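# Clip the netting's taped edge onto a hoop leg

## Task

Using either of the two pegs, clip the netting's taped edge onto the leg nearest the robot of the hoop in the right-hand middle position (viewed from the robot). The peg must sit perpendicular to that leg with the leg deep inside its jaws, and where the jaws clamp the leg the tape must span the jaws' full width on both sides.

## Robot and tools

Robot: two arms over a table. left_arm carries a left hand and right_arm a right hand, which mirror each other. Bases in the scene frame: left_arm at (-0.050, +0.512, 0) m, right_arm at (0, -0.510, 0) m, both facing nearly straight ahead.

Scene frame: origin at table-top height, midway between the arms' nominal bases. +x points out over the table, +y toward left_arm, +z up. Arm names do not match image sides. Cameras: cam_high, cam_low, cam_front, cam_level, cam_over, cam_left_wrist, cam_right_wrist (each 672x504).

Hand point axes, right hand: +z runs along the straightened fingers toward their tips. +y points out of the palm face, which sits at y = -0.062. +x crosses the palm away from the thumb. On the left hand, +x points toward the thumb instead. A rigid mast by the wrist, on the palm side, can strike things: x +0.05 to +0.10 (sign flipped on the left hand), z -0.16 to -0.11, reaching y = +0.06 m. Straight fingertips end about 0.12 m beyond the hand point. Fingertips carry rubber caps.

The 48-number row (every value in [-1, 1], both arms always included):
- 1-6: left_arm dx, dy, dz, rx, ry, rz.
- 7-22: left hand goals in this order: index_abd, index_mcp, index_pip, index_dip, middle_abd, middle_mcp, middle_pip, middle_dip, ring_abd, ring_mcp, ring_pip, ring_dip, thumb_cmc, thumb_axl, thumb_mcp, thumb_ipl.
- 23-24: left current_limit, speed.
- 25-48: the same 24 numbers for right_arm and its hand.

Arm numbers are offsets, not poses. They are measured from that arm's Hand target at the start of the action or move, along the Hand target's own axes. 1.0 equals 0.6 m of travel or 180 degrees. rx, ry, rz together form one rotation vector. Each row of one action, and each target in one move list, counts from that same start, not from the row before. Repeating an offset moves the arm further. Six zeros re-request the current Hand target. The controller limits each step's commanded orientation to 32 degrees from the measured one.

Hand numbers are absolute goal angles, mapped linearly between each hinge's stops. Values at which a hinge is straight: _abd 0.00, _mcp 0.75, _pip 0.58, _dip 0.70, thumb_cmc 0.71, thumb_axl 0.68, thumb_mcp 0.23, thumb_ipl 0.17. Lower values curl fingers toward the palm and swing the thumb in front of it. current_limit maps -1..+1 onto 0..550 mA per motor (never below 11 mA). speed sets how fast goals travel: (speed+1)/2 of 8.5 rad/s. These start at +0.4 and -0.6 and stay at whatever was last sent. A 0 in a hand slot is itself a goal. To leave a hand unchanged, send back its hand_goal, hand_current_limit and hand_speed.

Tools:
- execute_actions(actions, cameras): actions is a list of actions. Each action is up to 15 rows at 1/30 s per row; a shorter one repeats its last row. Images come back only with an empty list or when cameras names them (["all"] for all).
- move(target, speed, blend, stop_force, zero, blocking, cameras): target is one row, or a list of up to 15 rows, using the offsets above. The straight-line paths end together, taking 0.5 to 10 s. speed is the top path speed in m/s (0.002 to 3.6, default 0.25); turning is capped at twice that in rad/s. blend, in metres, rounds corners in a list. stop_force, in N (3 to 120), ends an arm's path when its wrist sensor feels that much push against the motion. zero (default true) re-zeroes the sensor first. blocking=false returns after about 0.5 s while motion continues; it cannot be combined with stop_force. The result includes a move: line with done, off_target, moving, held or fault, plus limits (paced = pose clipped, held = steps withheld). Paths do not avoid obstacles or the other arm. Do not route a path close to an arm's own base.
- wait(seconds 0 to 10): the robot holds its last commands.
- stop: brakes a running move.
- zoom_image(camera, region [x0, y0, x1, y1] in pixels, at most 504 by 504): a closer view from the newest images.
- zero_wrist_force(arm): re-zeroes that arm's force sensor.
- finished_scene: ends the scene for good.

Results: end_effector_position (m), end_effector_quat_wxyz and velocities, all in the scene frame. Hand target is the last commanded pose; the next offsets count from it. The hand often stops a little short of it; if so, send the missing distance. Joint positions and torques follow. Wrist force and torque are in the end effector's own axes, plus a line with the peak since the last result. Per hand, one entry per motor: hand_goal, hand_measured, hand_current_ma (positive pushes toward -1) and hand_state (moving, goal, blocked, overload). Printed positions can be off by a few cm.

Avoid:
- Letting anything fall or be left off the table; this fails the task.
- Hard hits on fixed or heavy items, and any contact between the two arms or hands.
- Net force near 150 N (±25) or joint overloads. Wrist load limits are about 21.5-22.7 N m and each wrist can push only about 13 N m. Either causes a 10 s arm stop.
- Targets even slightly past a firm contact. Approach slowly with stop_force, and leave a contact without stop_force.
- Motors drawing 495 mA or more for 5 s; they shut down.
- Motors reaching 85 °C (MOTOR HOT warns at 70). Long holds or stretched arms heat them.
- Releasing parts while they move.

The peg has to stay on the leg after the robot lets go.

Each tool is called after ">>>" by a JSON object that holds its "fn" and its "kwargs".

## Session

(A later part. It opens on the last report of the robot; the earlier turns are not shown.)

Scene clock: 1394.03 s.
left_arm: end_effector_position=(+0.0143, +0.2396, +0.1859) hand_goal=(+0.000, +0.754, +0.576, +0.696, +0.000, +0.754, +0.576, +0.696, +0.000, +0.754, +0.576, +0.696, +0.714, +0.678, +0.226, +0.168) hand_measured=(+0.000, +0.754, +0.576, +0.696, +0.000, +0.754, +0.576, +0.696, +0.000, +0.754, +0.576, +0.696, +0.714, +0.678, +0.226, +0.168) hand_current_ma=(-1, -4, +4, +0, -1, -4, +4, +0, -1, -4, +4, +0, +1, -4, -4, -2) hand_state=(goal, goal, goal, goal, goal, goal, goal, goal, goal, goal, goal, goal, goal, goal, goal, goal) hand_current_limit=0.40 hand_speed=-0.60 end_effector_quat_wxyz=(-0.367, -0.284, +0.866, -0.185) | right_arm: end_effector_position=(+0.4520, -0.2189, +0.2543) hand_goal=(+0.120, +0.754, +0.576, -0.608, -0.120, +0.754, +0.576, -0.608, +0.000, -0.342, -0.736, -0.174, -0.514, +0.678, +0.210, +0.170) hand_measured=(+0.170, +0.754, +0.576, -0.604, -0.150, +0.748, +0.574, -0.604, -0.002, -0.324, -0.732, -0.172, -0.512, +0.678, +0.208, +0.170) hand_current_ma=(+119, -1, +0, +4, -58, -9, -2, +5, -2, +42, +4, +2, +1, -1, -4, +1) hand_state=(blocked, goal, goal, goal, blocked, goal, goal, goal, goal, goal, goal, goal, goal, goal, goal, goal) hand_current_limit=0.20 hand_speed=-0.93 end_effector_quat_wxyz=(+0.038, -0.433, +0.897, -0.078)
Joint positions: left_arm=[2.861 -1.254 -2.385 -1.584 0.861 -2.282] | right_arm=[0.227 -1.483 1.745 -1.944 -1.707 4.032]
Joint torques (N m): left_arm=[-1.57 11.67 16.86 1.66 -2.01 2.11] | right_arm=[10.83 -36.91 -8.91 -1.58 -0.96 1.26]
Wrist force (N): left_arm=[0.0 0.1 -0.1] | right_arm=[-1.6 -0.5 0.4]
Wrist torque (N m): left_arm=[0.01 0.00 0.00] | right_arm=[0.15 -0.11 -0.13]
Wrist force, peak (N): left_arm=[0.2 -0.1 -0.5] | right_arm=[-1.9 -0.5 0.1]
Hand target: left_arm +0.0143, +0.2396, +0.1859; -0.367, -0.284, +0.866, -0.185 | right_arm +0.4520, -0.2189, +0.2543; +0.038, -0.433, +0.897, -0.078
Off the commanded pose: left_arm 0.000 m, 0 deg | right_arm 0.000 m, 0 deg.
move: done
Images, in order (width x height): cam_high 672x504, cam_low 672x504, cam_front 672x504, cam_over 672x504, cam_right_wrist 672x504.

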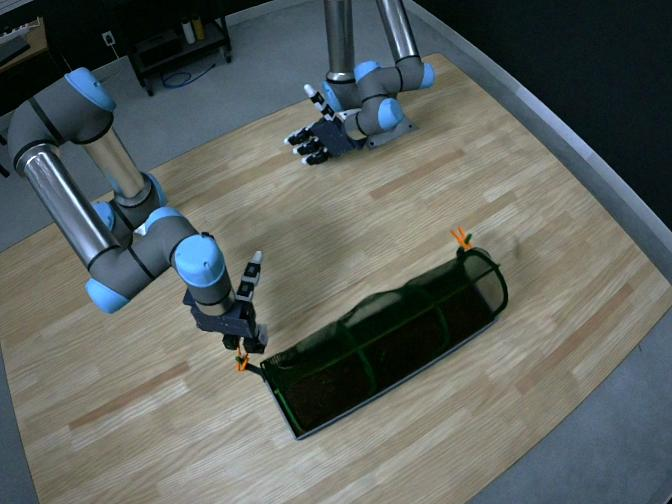

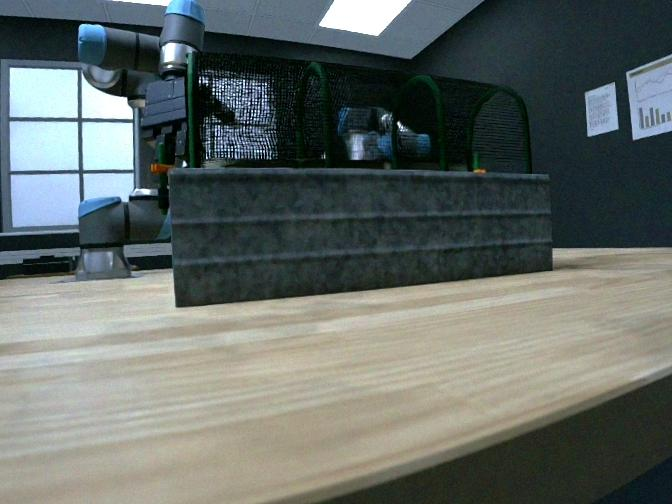

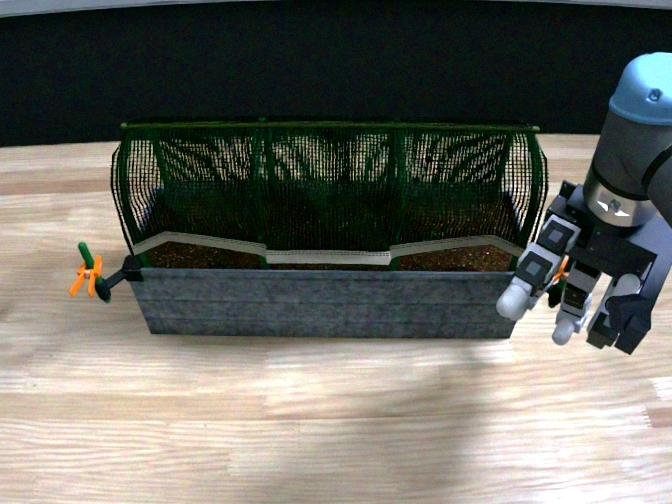

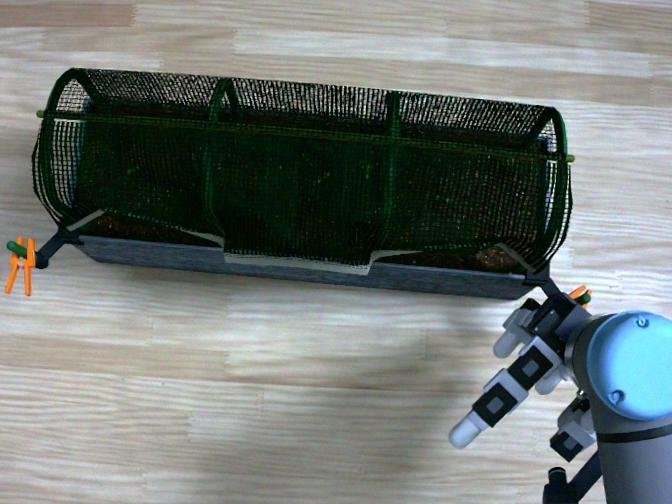

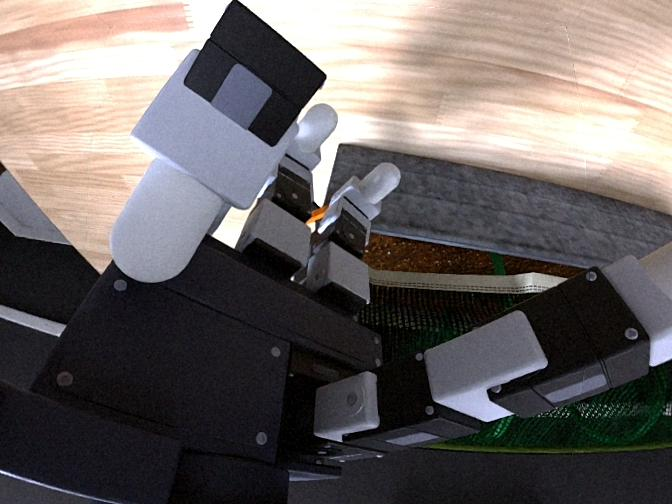

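>>> {"fn": "move", "kwargs": {"target": [0,0,0,0,0,0, 0,0.754,0.576,0.696,0,0.754,0.576,0.696,0,0.754,0.576,0.696,0.714,0.678,0.226,0.168,0.4,-0.6, 0,0,0,0,0,0, -0.06,0.753,0.576,-0.609,0.06,0.753,0.576,-0.609,0,-0.342,-0.737,-0.174,-0.514,0.677,0.21,0.17,0.6,-0.93], "speed": 0.04, "cameras": ["cam_over","cam_low","cam_front","cam_high","cam_right_wrist"]}}

>>> {"fn": "zoom_image", "kwargs": {"camera": "cam_high", "region": [210, 310, 290, 390]}}

>>> {"fn": "zoom_image", "kwargs": {"camera": "cam_low", "region": [110, 110, 210, 210]}}

>>> {"fn": "zoom_image", "kwargs": {"camera": "cam_right_wrist", "region": [220, 140, 440, 320]}}

>>> {"fn": "zoom_image", "kwargs": {"camera": "cam_over", "region": [520, 270, 620, 370]}}

Scene clock: 1406.93 s.
left_arm: end_effector_position=(+0.0143, +0.2396, +0.1859) hand_goal=(+0.000, +0.754, +0.576, +0.696, +0.000, +0.754, +0.576, +0.696, +0.000, +0.754, +0.576, +0.696, +0.714, +0.678, +0.226, +0.168) hand_measured=(+0.000, +0.754, +0.576, +0.696, +0.000, +0.754, +0.576, +0.696, +0.000, +0.754, +0.576, +0.696, +0.714, +0.678, +0.226, +0.168) hand_current_ma=(-1, -4, +4, +0, -1, -4, +4, +0, -1, -4, +4, +0, +1, -4, -4, -2) hand_state=(goal, goal, goal, goal, goal, goal, goal, goal, goal, goal, goal, goal, goal, goal, goal, goal) hand_current_limit=0.40 hand_speed=-0.60 end_effector_quat_wxyz=(-0.367, -0.284, +0.866, -0.185) | right_arm: end_effector_position=(+0.4520, -0.2189, +0.2543) hand_goal=(-0.060, +0.754, +0.576, -0.608, +0.060, +0.754, +0.576, -0.608, +0.000, -0.342, -0.736, -0.174, -0.514, +0.678, +0.210, +0.170) hand_measured=(+0.112, +0.748, +0.574, -0.604, -0.134, +0.748, +0.574, -0.604, -0.002, -0.324, -0.732, -0.172, -0.512, +0.678, +0.208, +0.170) hand_current_ma=(+440, -9, -2, +4, -439, -8, -2, +5, -2, +42, +4, +2, +1, -1, -4, +1) hand_state=(blocked, goal, goal, goal, blocked, goal, goal, goal, goal, goal, goal, goal, goal, goal, goal, goal) hand_current_limit=0.60 hand_speed=-0.93 end_effector_quat_wxyz=(+0.038, -0.433, +0.897, -0.078)
Joint positions: left_arm=[2.861 -1.254 -2.385 -1.584 0.861 -2.282] | right_arm=[0.227 -1.483 1.745 -1.944 -1.707 4.032]
Joint torques (N m): left_arm=[-0.07 11.39 17.5 1.29 -2.01 2.05] | right_arm=[10.38 -38.2 -10.27 -1.74 -0.77 1.26]
Wrist force (N): left_arm=[0.3 0.1 -0.1] | right_arm=[-0.4 0.7 -0.1]
Wrist torque (N m): left_arm=[0.00 -0.03 0.02] | right_arm=[0.16 -0.02 0.00]
Wrist force, peak (N): left_arm=[-0.2 0.0 -0.6] | right_arm=[-2.2 -0.3 -0.1]
Hand target: left_arm +0.0143, +0.2396, +0.1859; -0.367, -0.284, +0.866, -0.185 | right_arm +0.4520, -0.2189, +0.2543; +0.038, -0.433, +0.897, -0.078
Off the commanded pose: left_arm 0.000 m, 0 deg | right_arm 0.000 m, 0 deg.
move: done
Images, in order (width x height): cam_high 672x504, cam_low 672x504, cam_front 672x504, cam_over 672x504, cam_right_wrist 672x504.

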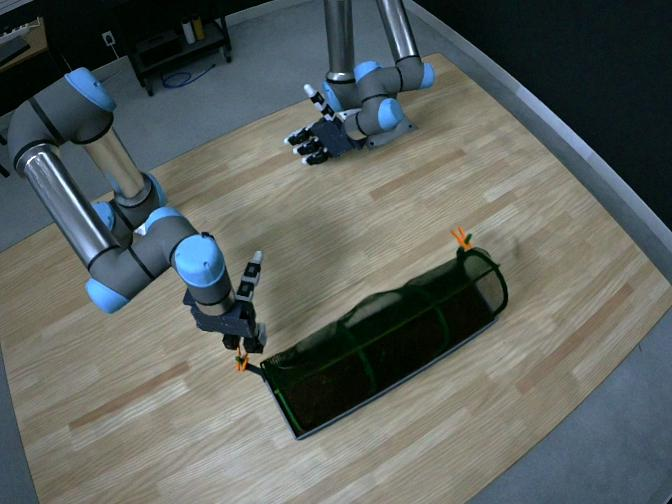

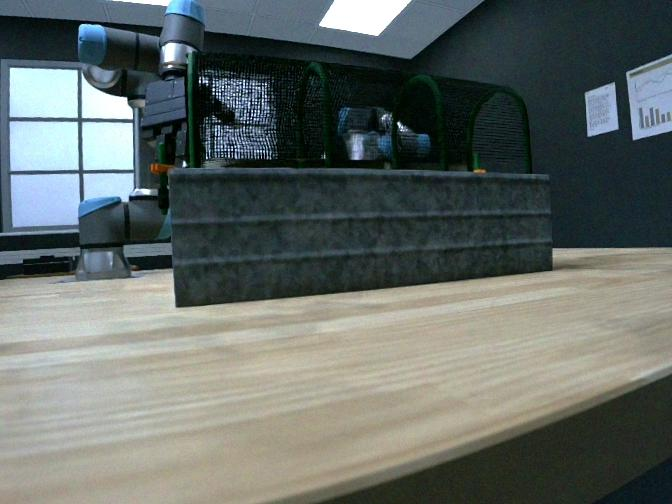

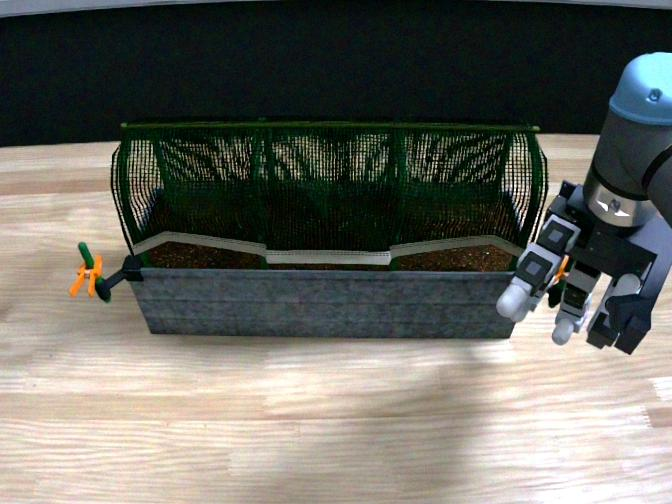

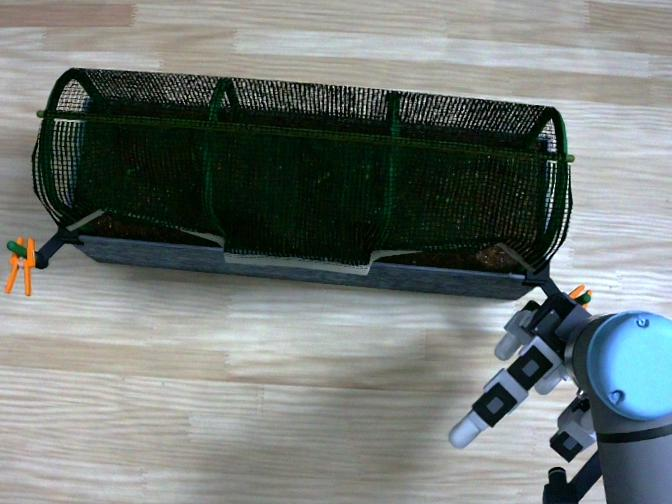

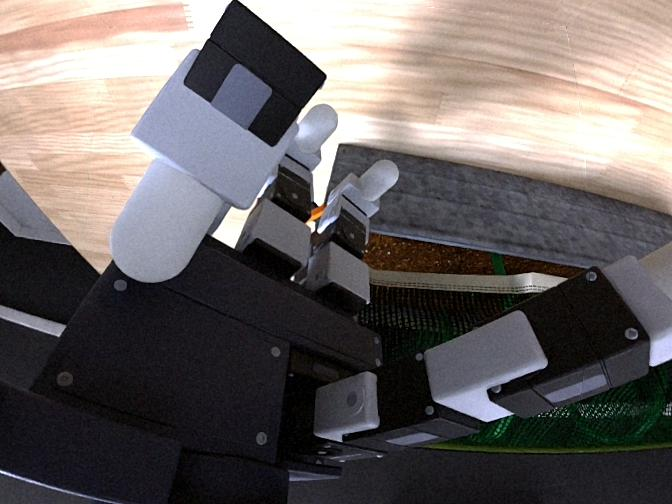

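Scaled by 6.300 from the camera's 672x504 image, which has a finer 960x720 frame.

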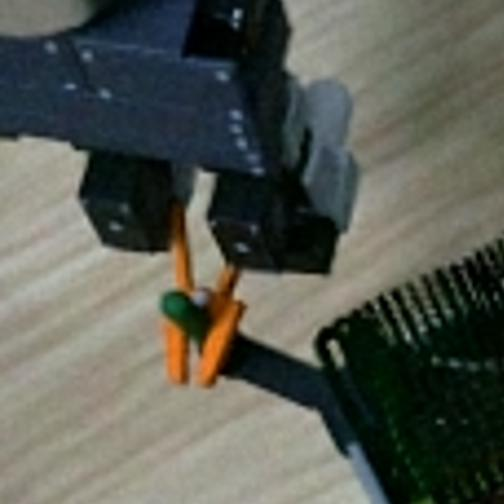

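Scaled by 5.040 from the camera's 672x504 image, which has a finer 960x720 frame.

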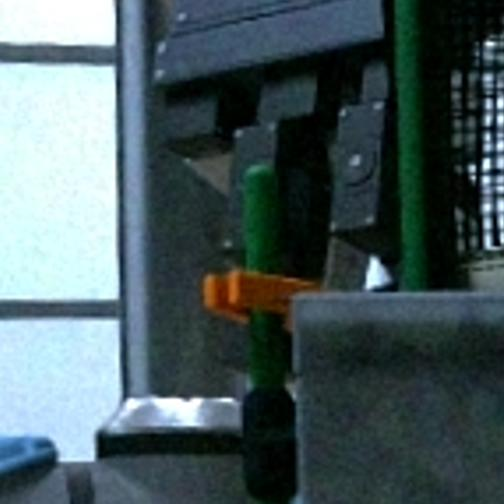

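Scaled by 2.291 from the camera's 672x504 image, which has a finer 960x720 frame.

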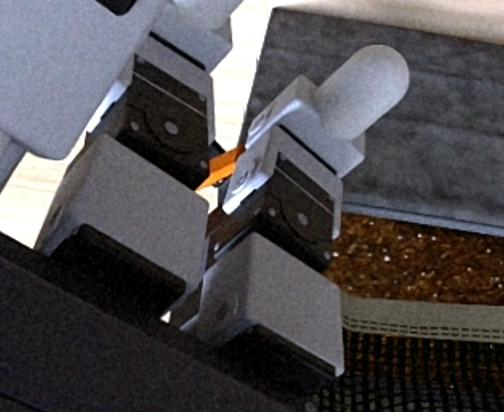

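Scaled by 5.040 from the camera's 672x504 image, which has a finer 960x720 frame.

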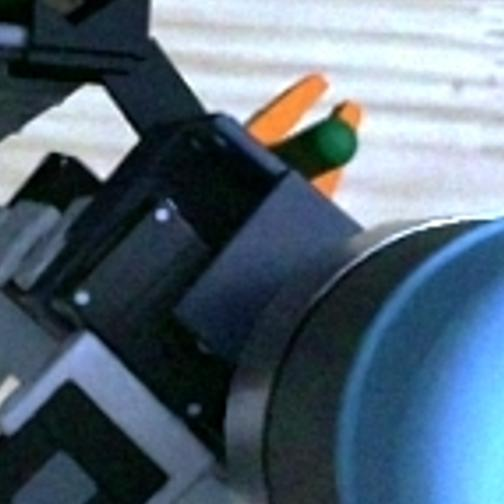

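>>> {"fn": "execute_actions", "kwargs": {"actions": [[[0,0,0,0,0,0, 0,0.754,0.576,0.696,0,0.754,0.576,0.696,0,0.754,0.576,0.696,0.714,0.678,0.226,0.168,0.4,-0.6, 0,0,0,0,0,0, -0.15,0.753,0.576,-0.609,0.15,0.753,0.576,-0.609,0,-0.342,-0.737,-0.174,-0.514,0.677,0.21,0.17,0.98,-0.93]]], "cameras": ["cam_high","cam_over"]}}

>>> {"fn": "zoom_image", "kwargs": {"camera": "cam_high", "region": [210, 330, 270, 390]}}

>>> {"fn": "execute_actions", "kwargs": {"actions": [[[0,0,0,0,0,0, 0,0.754,0.576,0.696,0,0.754,0.576,0.696,0,0.754,0.576,0.696,0.714,0.678,0.226,0.168,0.4,-0.6, 0,0,0,0,0,0, 0.08,0.753,0.576,-0.609,-0.1,0.753,0.576,-0.609,0,-0.342,-0.737,-0.174,-0.514,0.677,0.21,0.17,0.4,-0.93]]], "cameras": ["cam_high","cam_over"]}}

>>> {"fn": "zoom_image", "kwargs": {"camera": "cam_high", "region": [210, 330, 270, 390]}}

Scene clock: 1551.10 s.
left_arm: end_effector_position=(+0.0143, +0.2396, +0.1859) hand_goal=(+0.000, +0.754, +0.576, +0.696, +0.000, +0.754, +0.576, +0.696, +0.000, +0.754, +0.576, +0.696, +0.714, +0.678, +0.226, +0.168) hand_measured=(+0.000, +0.754, +0.576, +0.696, +0.000, +0.754, +0.576, +0.696, +0.000, +0.754, +0.576, +0.696, +0.714, +0.678, +0.226, +0.168) hand_current_ma=(-1, -4, +4, +0, -1, -4, +4, +0, -1, -4, +4, +0, +1, -4, -4, -2) hand_state=(goal, goal, goal, goal, goal, goal, goal, goal, goal, goal, goal, goal, goal, goal, goal, goal) hand_current_limit=0.40 hand_speed=-0.60 end_effector_quat_wxyz=(-0.367, -0.284, +0.866, -0.185) | right_arm: end_effector_position=(+0.4520, -0.2189, +0.2543) hand_goal=(-0.150, +0.754, +0.576, -0.608, +0.150, +0.754, +0.576, -0.608, +0.000, -0.342, -0.736, -0.174, -0.514, +0.678, +0.210, +0.170) hand_measured=(+0.068, +0.744, +0.574, -0.604, -0.134, +0.748, +0.574, -0.604, -0.002, -0.324, -0.732, -0.172, -0.512, +0.678, +0.208, +0.170) hand_current_ma=(+544, -19, -3, +4, -544, -8, -2, +5, -2, +42, +4, +2, +1, -1, -4, +1) hand_state=(blocked, goal, goal, goal, blocked, goal, goal, goal, goal, goal, goal, goal, goal, goal, goal, goal) hand_current_limit=0.98 hand_speed=-0.93 end_effector_quat_wxyz=(+0.038, -0.433, +0.897, -0.078)
Joint positions: left_arm=[2.861 -1.254 -2.385 -1.584 0.861 -2.282] | right_arm=[0.227 -1.483 1.745 -1.944 -1.707 4.032]
Joint torques (N m): left_arm=[-0.15 12.31 15.97 1.44 -2 1.96] | right_arm=[9.66 -37.7 -8.21 -1.91 -0.68 1.03]
Wrist force (N): left_arm=[0.2 0.1 -0.1] | right_arm=[-0.4 1.1 -0.2]
Wrist torque (N m): left_arm=[0.01 -0.03 0.01] | right_arm=[0.17 -0.01 0.01]
Wrist force, peak (N): left_arm=[0.0 0.3 -0.4] | right_arm=[-0.4 1.1 -0.2]
Hand target: left_arm +0.0143, +0.2396, +0.1859; -0.367, -0.284, +0.866, -0.185 | right_arm +0.4520, -0.2189, +0.2543; +0.038, -0.433, +0.897, -0.078
Off the commanded pose: left_arm 0.000 m, 0 deg | right_arm 0.000 m, 0 deg.
Images, in order (width x height): cam_high 672x504, cam_over 672x504.

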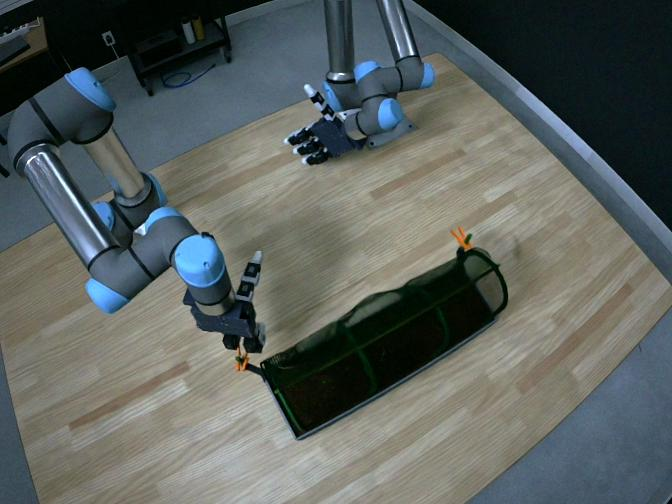

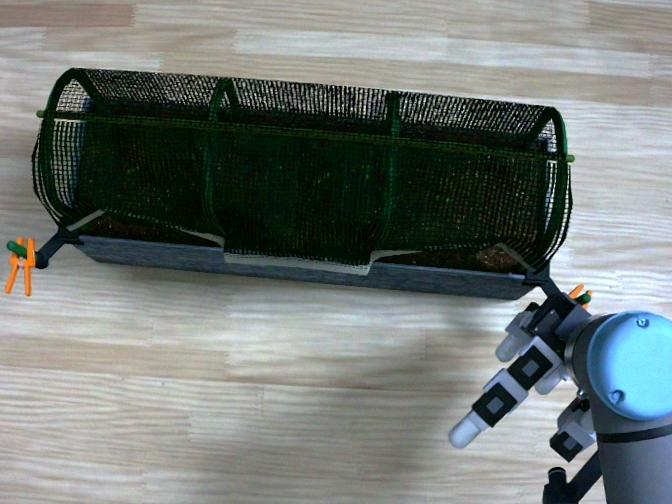

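Scaled by 8.400 from the camera's 672x504 image, which has a finer 960x720 frame.

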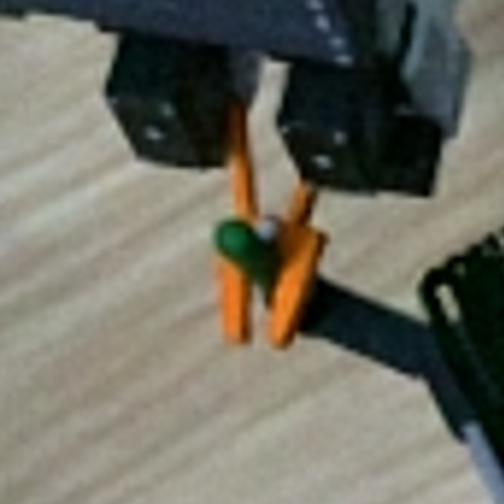

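Scene clock: 1551.83 s.
left_arm: end_effector_position=(+0.0143, +0.2396, +0.1859) hand_goal=(+0.000, +0.754, +0.576, +0.696, +0.000, +0.754, +0.576, +0.696, +0.000, +0.754, +0.576, +0.696, +0.714, +0.678, +0.226, +0.168) hand_measured=(+0.000, +0.754, +0.576, +0.696, +0.000, +0.754, +0.576, +0.696, +0.000, +0.754, +0.576, +0.696, +0.714, +0.678, +0.226, +0.168) hand_current_ma=(-1, -4, +4, +0, -1, -4, +4, +0, -1, -4, +4, +0, +1, -4, -4, -2) hand_state=(goal, goal, goal, goal, goal, goal, goal, goal, goal, goal, goal, goal, goal, goal, goal, goal) hand_current_limit=0.40 hand_speed=-0.60 end_effector_quat_wxyz=(-0.367, -0.284, +0.866, -0.185) | right_arm: end_effector_position=(+0.4520, -0.2189, +0.2543) hand_goal=(+0.080, +0.754, +0.576, -0.608, -0.100, +0.754, +0.576, -0.608, +0.000, -0.342, -0.736, -0.174, -0.514, +0.678, +0.210, +0.170) hand_measured=(+0.116, +0.748, +0.574, -0.604, -0.164, +0.752, +0.574, -0.604, -0.002, -0.324, -0.732, -0.172, -0.512, +0.678, +0.208, +0.170) hand_current_ma=(+74, -11, -3, +4, -159, -3, -2, +5, -2, +42, +4, +2, +1, -1, -4, +1) hand_state=(blocked, goal, goal, goal, blocked, goal, goal, goal, goal, goal, goal, goal, goal, goal, goal, goal) hand_current_limit=0.40 hand_speed=-0.93 end_effector_quat_wxyz=(+0.038, -0.433, +0.897, -0.078)
Joint positions: left_arm=[2.861 -1.254 -2.385 -1.584 0.861 -2.282] | right_arm=[0.227 -1.483 1.745 -1.944 -1.707 4.032]
Joint torques (N m): left_arm=[0.84 11.22 16.6 1.42 -2.12 1.92] | right_arm=[10.51 -37.42 -9.14 -1.78 -0.8 0.84]
Wrist force (N): left_arm=[0.1 0.1 -0.2] | right_arm=[-0.1 0.0 0.0]
Wrist torque (N m): left_arm=[0.02 -0.03 0.01] | right_arm=[0.17 -0.01 0.02]
Wrist force, peak (N): left_arm=[0.0 0.3 -0.6] | right_arm=[-0.5 0.9 -0.5]
Hand target: left_arm +0.0143, +0.2396, +0.1859; -0.367, -0.284, +0.866, -0.185 | right_arm +0.4520, -0.2189, +0.2543; +0.038, -0.433, +0.897, -0.078
Off the commanded pose: left_arm 0.000 m, 0 deg | right_arm 0.000 m, 0 deg.
Images, in order (width x height): cam_high 672x504, cam_over 672x504.

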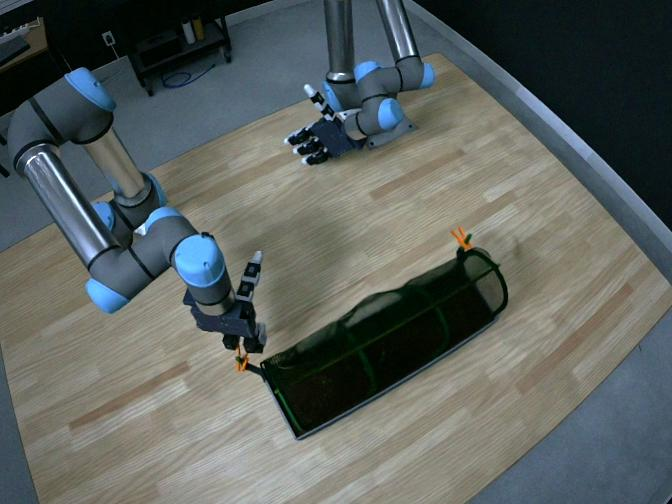

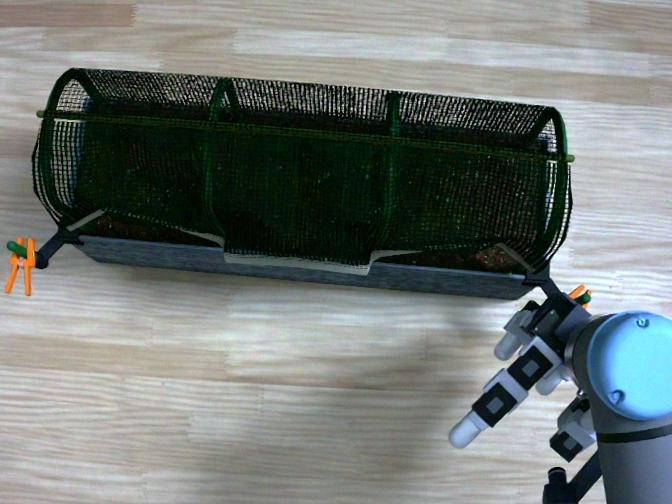

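Scaled by 8.400 from the camera's 672x504 image, which has a finer 960x720 frame.

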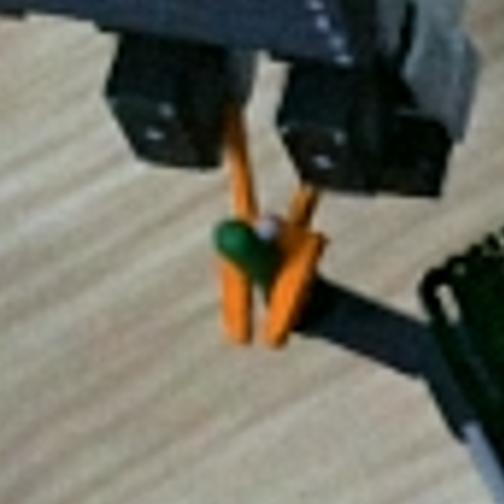

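>>> {"fn": "move", "kwargs": {"target": [[0,0,0,0,0,0, 0,0.754,0.576,0.696,0,0.754,0.576,0.696,0,0.754,0.576,0.696,0.714,0.678,0.226,0.168,0.4,-0.6, 0,0,0,0,0,0, 0.4,0.753,0.576,-0.609,-0.4,0.753,0.576,-0.609,0,-0.342,-0.737,-0.174,-0.514,0.677,0.21,0.17,0.4,-0.85]], "speed": 0.04}}

>>> {"fn": "move", "kwargs": {"target": [[0,0,0,0,0,0, 0,0.754,0.576,0.696,0,0.754,0.576,0.696,0,0.754,0.576,0.696,0.714,0.678,0.226,0.168,0.4,-0.6, 0,0.0035,0.0197,0,0,0, 0.4,0.753,0.576,-0.609,-0.4,0.753,0.576,-0.609,0,-0.342,-0.737,-0.174,-0.514,0.677,0.21,0.17,0.4,-0.85]], "speed": 0.015, "stop_force": 3, "cameras": ["cam_low","cam_high","cam_right_wrist"]}}

>>> {"fn": "zoom_image", "kwargs": {"camera": "cam_low", "region": [110, 110, 210, 210]}}

>>> {"fn": "zoom_image", "kwargs": {"camera": "cam_high", "region": [210, 330, 270, 390]}}

Scene clock: 1581.00 s.
left_arm: end_effector_position=(+0.0143, +0.2396, +0.1859) hand_goal=(+0.000, +0.754, +0.576, +0.696, +0.000, +0.754, +0.576, +0.696, +0.000, +0.754, +0.576, +0.696, +0.714, +0.678, +0.226, +0.168) hand_measured=(+0.000, +0.754, +0.576, +0.696, +0.000, +0.754, +0.576, +0.696, +0.000, +0.754, +0.576, +0.696, +0.714, +0.678, +0.226, +0.168) hand_current_ma=(-1, -4, +4, +0, -1, -4, +4, +0, -1, -4, +4, +0, +1, -4, -4, -2) hand_state=(goal, goal, goal, goal, goal, goal, goal, goal, goal, goal, goal, goal, goal, goal, goal, goal) hand_current_limit=0.40 hand_speed=-0.60 end_effector_quat_wxyz=(-0.367, -0.284, +0.866, -0.185) | right_arm: end_effector_position=(+0.4520, -0.2189, +0.2543) hand_goal=(+0.400, +0.754, +0.576, -0.608, -0.400, +0.754, +0.576, -0.608, +0.000, -0.342, -0.736, -0.174, -0.514, +0.678, +0.210, +0.170) hand_measured=(+0.394, +0.750, +0.574, -0.604, -0.392, +0.752, +0.574, -0.604, -0.002, -0.324, -0.732, -0.172, -0.512, +0.678, +0.208, +0.170) hand_current_ma=(-8, -6, -3, +4, +10, -3, -2, +5, -2, +42, +4, +2, +1, -1, -4, +1) hand_state=(goal, goal, goal, goal, goal, goal, goal, goal, goal, goal, goal, goal, goal, goal, goal, goal) hand_current_limit=0.40 hand_speed=-0.85 end_effector_quat_wxyz=(+0.038, -0.433, +0.897, -0.078)
Joint positions: left_arm=[2.861 -1.254 -2.385 -1.584 0.861 -2.282] | right_arm=[0.227 -1.483 1.745 -1.944 -1.707 4.032]
Joint torques (N m): left_arm=[0.51 11.67 17.9 1.37 -2.22 1.87] | right_arm=[9.66 -36.8 -10.13 -1.74 -0.94 0.82]
Wrist force (N): left_arm=[-0.1 0.0 -0.4] | right_arm=[-0.6 -0.1 -0.2]
Wrist torque (N m): left_arm=[0.02 0.00 -0.01] | right_arm=[0.17 -0.01 -0.03]
Wrist force, peak (N): left_arm=[-0.2 0.2 -0.4] | right_arm=[-0.8 0.0 -0.2]
Hand target: left_arm +0.0143, +0.2396, +0.1859; -0.367, -0.284, +0.866, -0.185 | right_arm +0.4520, -0.2189, +0.2543; +0.038, -0.433, +0.897, -0.078
Off the commanded pose: left_arm 0.000 m, 0 deg | right_arm 0.000 m, 0 deg.
move: done

Scene clock: 1583.07 s.
left_arm: end_effector_position=(+0.0143, +0.2396, +0.1859) hand_goal=(+0.000, +0.754, +0.576, +0.696, +0.000, +0.754, +0.576, +0.696, +0.000, +0.754, +0.576, +0.696, +0.714, +0.678, +0.226, +0.168) hand_measured=(+0.000, +0.754, +0.576, +0.696, +0.000, +0.754, +0.576, +0.696, +0.000, +0.754, +0.576, +0.696, +0.714, +0.678, +0.226, +0.168) hand_current_ma=(-1, -4, +4, +0, -1, -4, +4, +0, -1, -4, +4, +0, +1, -4, -4, -2) hand_state=(goal, goal, goal, goal, goal, goal, goal, goal, goal, goal, goal, goal, goal, goal, goal, goal) hand_current_limit=0.40 hand_speed=-0.60 end_effector_quat_wxyz=(-0.367, -0.284, +0.866, -0.185) | right_arm: end_effector_position=(+0.4520, -0.2189, +0.2423) hand_goal=(+0.400, +0.754, +0.576, -0.608, -0.400, +0.754, +0.576, -0.608, +0.000, -0.342, -0.736, -0.174, -0.514, +0.678, +0.210, +0.170) hand_measured=(+0.394, +0.750, +0.574, -0.604, -0.392, +0.752, +0.574, -0.604, -0.002, -0.324, -0.732, -0.172, -0.512, +0.678, +0.208, +0.170) hand_current_ma=(-8, -6, -3, +4, +10, -3, -2, +5, -2, +42, +4, +2, +1, -1, -4, +1) hand_state=(goal, goal, goal, goal, goal, goal, goal, goal, goal, goal, goal, goal, goal, goal, goal, goal) hand_current_limit=0.40 hand_speed=-0.85 end_effector_quat_wxyz=(+0.038, -0.433, +0.897, -0.078)
Joint positions: left_arm=[2.861 -1.254 -2.385 -1.584 0.861 -2.282] | right_arm=[0.227 -1.475 1.768 -1.975 -1.707 4.032]
Joint torques (N m): left_arm=[-0.16 12.86 15.4 1.7 -1.99 1.93] | right_arm=[8.78 -38.02 -32.14 -1.06 -0.29 0.95]
Wrist force (N): left_arm=[0.0 -0.1 -0.1] | right_arm=[-0.4 -0.3 -0.1]
Wrist torque (N m): left_arm=[0.00 0.00 0.00] | right_arm=[0.13 -0.04 -0.01]
Wrist force, peak (N): left_arm=[0.0 0.2 -0.5] | right_arm=[-0.8 -0.1 -0.2]
Hand target: left_arm +0.0143, +0.2396, +0.1859; -0.367, -0.284, +0.866, -0.185 | right_arm +0.4520, -0.2189, +0.2423; +0.038, -0.433, +0.897, -0.078
Off the commanded pose: left_arm 0.000 m, 0 deg | right_arm 0.000 m, 0 deg.
move: done
Images, in order (width x height): cam_high 672x504, cam_low 672x504, cam_right_wrist 672x504.

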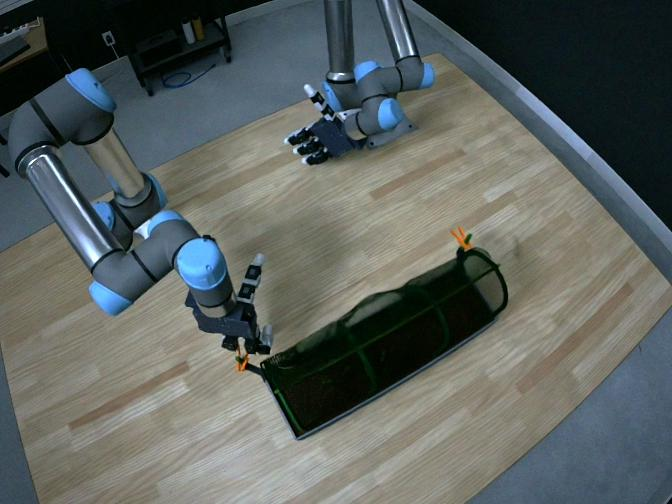

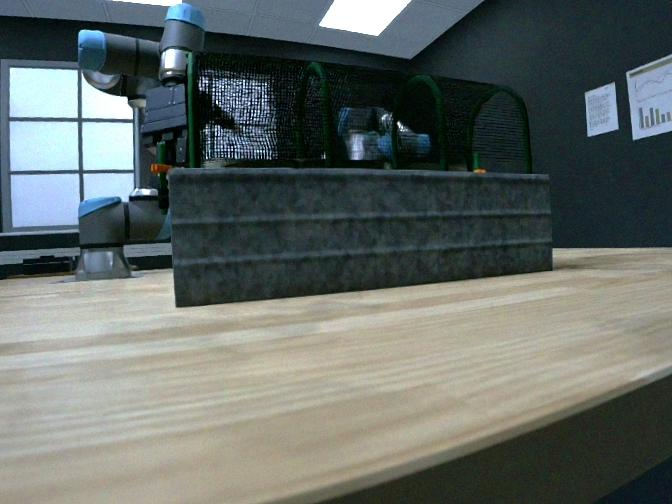

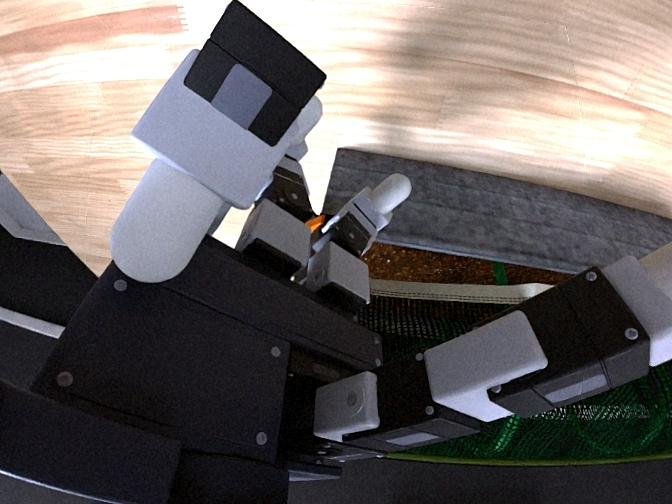

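Scaled by 5.040 from the camera's 672x504 image, which has a finer 960x720 frame.

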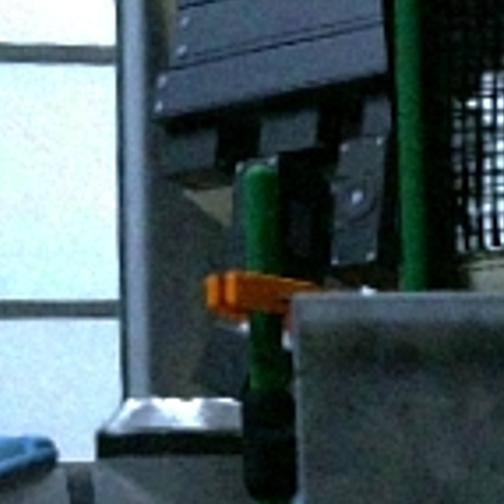

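Scaled by 8.400 from the camera's 672x504 image, which has a finer 960x720 frame.

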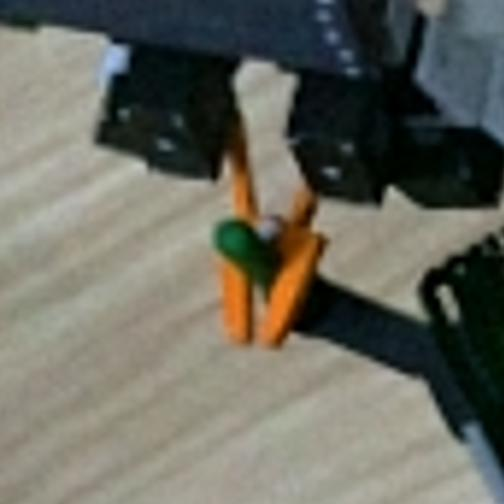

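>>> {"fn": "move", "kwargs": {"target": [[0,0,0,0,0,0, 0,0.754,0.576,0.696,0,0.754,0.576,0.696,0,0.754,0.576,0.696,0.714,0.678,0.226,0.168,0.4,-0.6, 0,0.0041,0.0230,0,0,0, 0.4,0.753,0.576,-0.609,-0.4,0.753,0.576,-0.609,0,-0.342,-0.737,-0.174,-0.514,0.677,0.21,0.17,0.4,-0.85]], "speed": 0.01, "stop_force": 3, "cameras": ["cam_low","cam_high","cam_right_wrist"]}}

>>> {"fn": "zoom_image", "kwargs": {"camera": "cam_low", "region": [110, 110, 210, 210]}}

>>> {"fn": "zoom_image", "kwargs": {"camera": "cam_high", "region": [210, 330, 270, 390]}}

>>> {"fn": "zoom_image", "kwargs": {"camera": "cam_right_wrist", "region": [220, 140, 440, 320]}}

Scene clock: 1602.23 s.
left_arm: end_effector_position=(+0.0143, +0.2396, +0.1859) hand_goal=(+0.000, +0.754, +0.576, +0.696, +0.000, +0.754, +0.576, +0.696, +0.000, +0.754, +0.576, +0.696, +0.714, +0.678, +0.226, +0.168) hand_measured=(+0.000, +0.754, +0.576, +0.696, +0.000, +0.754, +0.576, +0.696, +0.000, +0.754, +0.576, +0.696, +0.714, +0.678, +0.226, +0.168) hand_current_ma=(-1, -4, +4, +0, -1, -4, +4, +0, -1, -4, +4, +0, +1, -4, -4, -2) hand_state=(goal, goal, goal, goal, goal, goal, goal, goal, goal, goal, goal, goal, goal, goal, goal, goal) hand_current_limit=0.40 hand_speed=-0.60 end_effector_quat_wxyz=(-0.367, -0.284, +0.866, -0.185) | right_arm: end_effector_position=(+0.4520, -0.2189, +0.2340) hand_goal=(+0.400, +0.754, +0.576, -0.608, -0.400, +0.754, +0.576, -0.608, +0.000, -0.342, -0.736, -0.174, -0.514, +0.678, +0.210, +0.170) hand_measured=(+0.394, +0.752, +0.574, -0.604, -0.392, +0.752, +0.574, -0.604, -0.002, -0.324, -0.732, -0.172, -0.512, +0.678, +0.208, +0.170) hand_current_ma=(-8, -4, -3, +4, +10, -3, -2, +5, -2, +42, +4, +2, +1, -1, -4, +1) hand_state=(goal, goal, goal, goal, goal, goal, goal, goal, goal, goal, goal, goal, goal, goal, goal, goal) hand_current_limit=0.40 hand_speed=-0.85 end_effector_quat_wxyz=(+0.038, -0.433, +0.897, -0.078)
Joint positions: left_arm=[2.861 -1.254 -2.385 -1.584 0.861 -2.282] | right_arm=[0.227 -1.469 1.784 -1.996 -1.707 4.032]
Joint torques (N m): left_arm=[0.23 12.82 15.84 1.55 -2.08 1.88] | right_arm=[10.92 -37.36 -29.62 -1.13 0.75 0.99]
Wrist force (N): left_arm=[0.1 0.1 0.0] | right_arm=[-0.7 0.6 -3.1]
Wrist torque (N m): left_arm=[0.01 -0.01 0.01] | right_arm=[0.38 -0.07 -0.05]
Wrist force, peak (N): left_arm=[-0.2 0.2 -0.4] | right_arm=[-1.0 0.2 -3.8]
Hand target: left_arm +0.0143, +0.2396, +0.1859; -0.367, -0.284, +0.866, -0.185 | right_arm +0.4520, -0.2189, +0.2340; +0.038, -0.433, +0.897, -0.078 (not the last commanded pose)
Off the commanded pose: left_arm 0.000 m, 0 deg | right_arm 0.006 m, 0 deg.
move: contact (right_arm)
Images, in order (width x height): cam_high 672x504, cam_low 672x504, cam_right_wrist 672x504.

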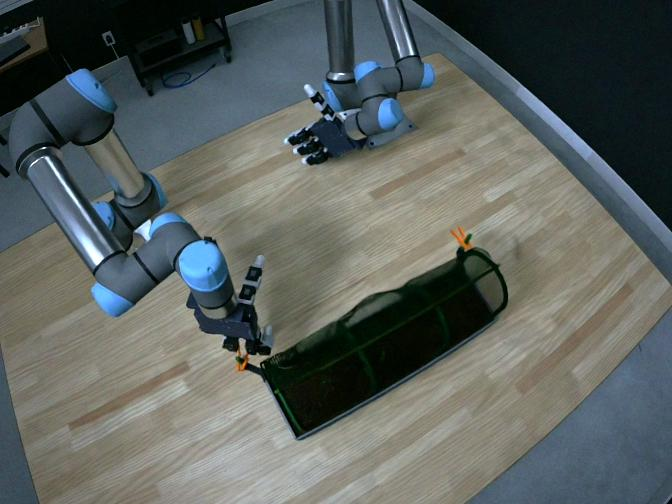

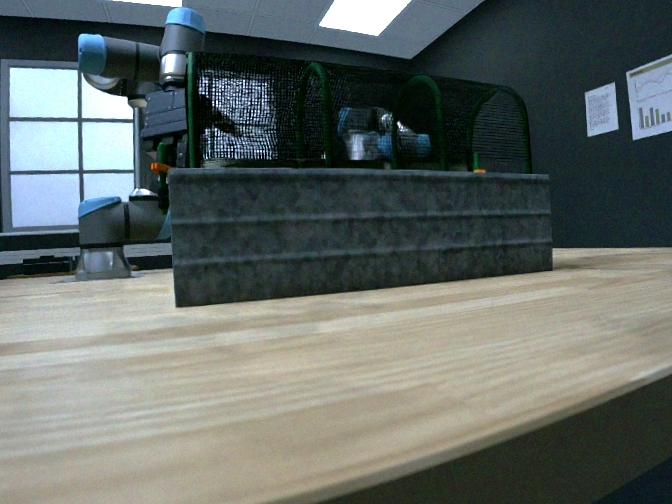

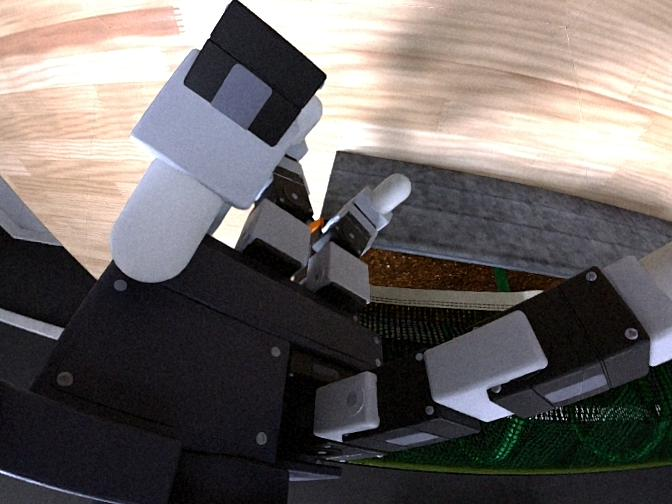

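Scaled by 5.040 from the camera's 672x504 image, which has a finer 960x720 frame.

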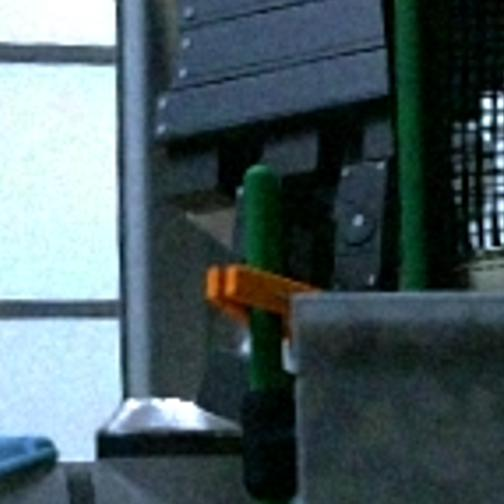

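Scaled by 8.400 from the camera's 672x504 image, which has a finer 960x720 frame.

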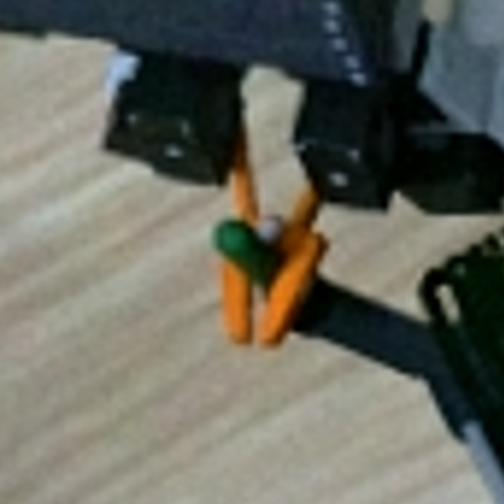

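Scaled by 2.291 from the camera's 672x504 image, which has a finer 960x720 frame.

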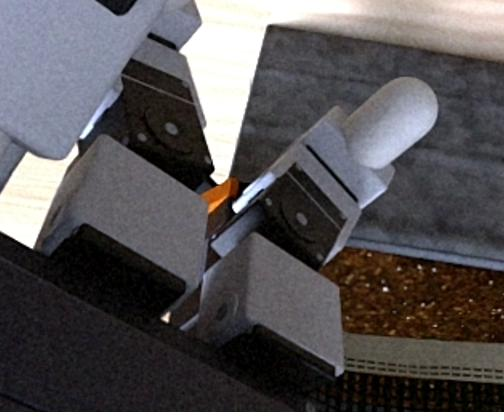

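>>> {"fn": "move", "kwargs": {"target": [[0,0,0,0,0,0, 0,0.754,0.576,0.696,0,0.754,0.576,0.696,0,0.754,0.576,0.696,0.714,0.678,0.226,0.168,0.4,-0.6, 0,-0.0012,-0.0070,0,0,0, 0.4,0.753,0.576,-0.609,-0.4,0.753,0.576,-0.609,0,-0.342,-0.737,-0.174,-0.514,0.677,0.21,0.17,0.4,-0.85]], "speed": 0.015, "cameras": ["cam_low","cam_high","cam_right_wrist"]}}

>>> {"fn": "zoom_image", "kwargs": {"camera": "cam_low", "region": [110, 110, 210, 210]}}

>>> {"fn": "zoom_image", "kwargs": {"camera": "cam_high", "region": [210, 330, 270, 390]}}

Scene clock: 1610.40 s.
left_arm: end_effector_position=(+0.0143, +0.2396, +0.1859) hand_goal=(+0.000, +0.754, +0.576, +0.696, +0.000, +0.754, +0.576, +0.696, +0.000, +0.754, +0.576, +0.696, +0.714, +0.678, +0.226, +0.168) hand_measured=(+0.000, +0.754, +0.576, +0.696, +0.000, +0.754, +0.576, +0.696, +0.000, +0.754, +0.576, +0.696, +0.714, +0.678, +0.226, +0.168) hand_current_ma=(-1, -4, +4, +0, -1, -4, +4, +0, -1, -4, +4, +0, +1, -4, -4, -2) hand_state=(goal, goal, goal, goal, goal, goal, goal, goal, goal, goal, goal, goal, goal, goal, goal, goal) hand_current_limit=0.40 hand_speed=-0.60 end_effector_quat_wxyz=(-0.367, -0.284, +0.866, -0.185) | right_arm: end_effector_position=(+0.4519, -0.2189, +0.2384) hand_goal=(+0.400, +0.754, +0.576, -0.608, -0.400, +0.754, +0.576, -0.608, +0.000, -0.342, -0.736, -0.174, -0.514, +0.678, +0.210, +0.170) hand_measured=(+0.394, +0.752, +0.574, -0.604, -0.392, +0.752, +0.574, -0.604, -0.002, -0.324, -0.732, -0.172, -0.512, +0.678, +0.208, +0.170) hand_current_ma=(-8, -4, -3, +4, +10, -3, -2, +5, -2, +42, +4, +2, +1, -1, -4, +1) hand_state=(goal, goal, goal, goal, goal, goal, goal, goal, goal, goal, goal, goal, goal, goal, goal, goal) hand_current_limit=0.40 hand_speed=-0.85 end_effector_quat_wxyz=(+0.038, -0.433, +0.897, -0.078)
Joint positions: left_arm=[2.861 -1.254 -2.385 -1.584 0.861 -2.282] | right_arm=[0.227 -1.472 1.775 -1.985 -1.707 4.032]
Joint torques (N m): left_arm=[-0.95 13.09 16.18 1.62 -2.25 2.01] | right_arm=[10.91 -34.95 -23.8 -2.97 0.57 1.08]
Wrist force (N): left_arm=[-0.1 0.0 -0.3] | right_arm=[-0.6 -0.2 -0.1]
Wrist torque (N m): left_arm=[0.02 0.00 -0.01] | right_arm=[0.14 -0.01 -0.03]
Wrist force, peak (N): left_arm=[0.1 -0.1 -0.6] | right_arm=[-0.8 0.8 -3.3]
Hand target: left_arm +0.0143, +0.2396, +0.1859; -0.367, -0.284, +0.866, -0.185 | right_arm +0.4519, -0.2189, +0.2383; +0.038, -0.433, +0.897, -0.078
Off the commanded pose: left_arm 0.000 m, 0 deg | right_arm 0.000 m, 0 deg.
move: done
Images, in order (width x height): cam_high 672x504, cam_low 672x504, cam_right_wrist 672x504.

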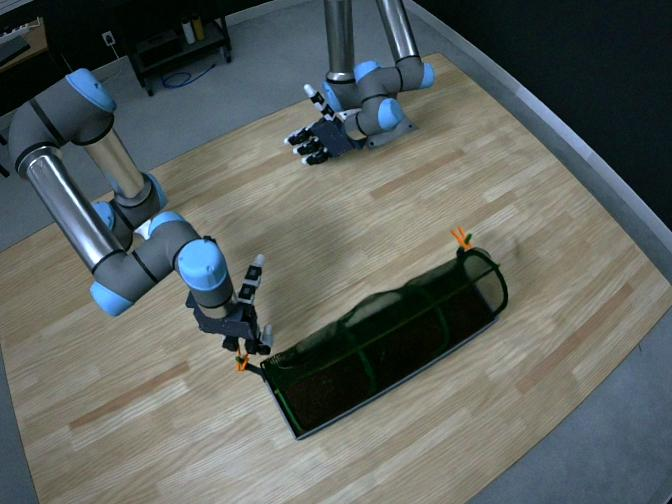

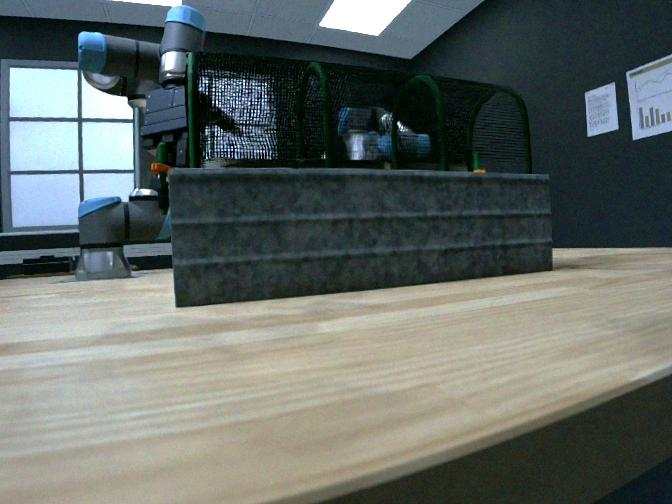

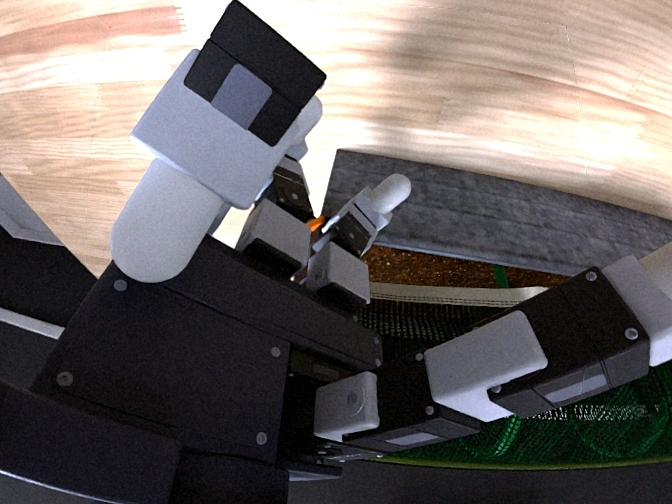

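Scaled by 5.040 from the camera's 672x504 image, which has a finer 960x720 frame.

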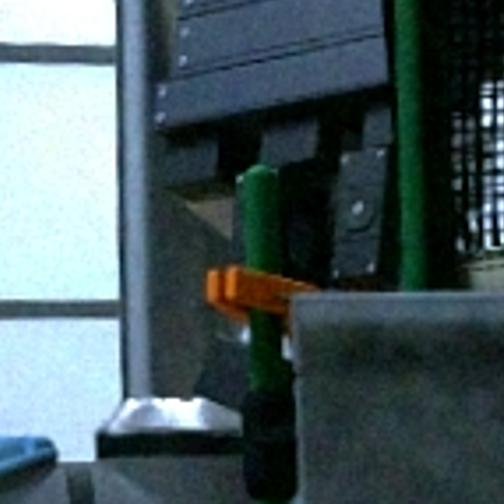

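Scaled by 8.400 from the camera's 672x504 image, which has a finer 960x720 frame.

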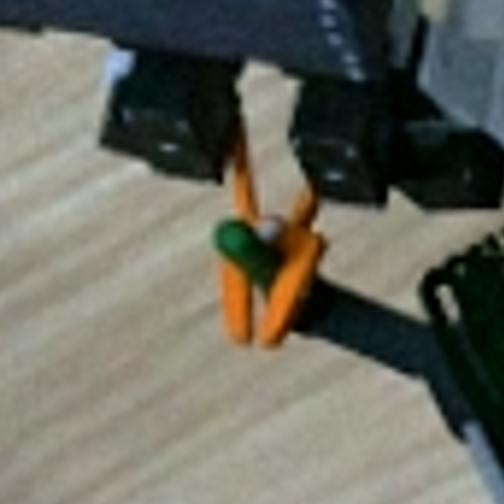

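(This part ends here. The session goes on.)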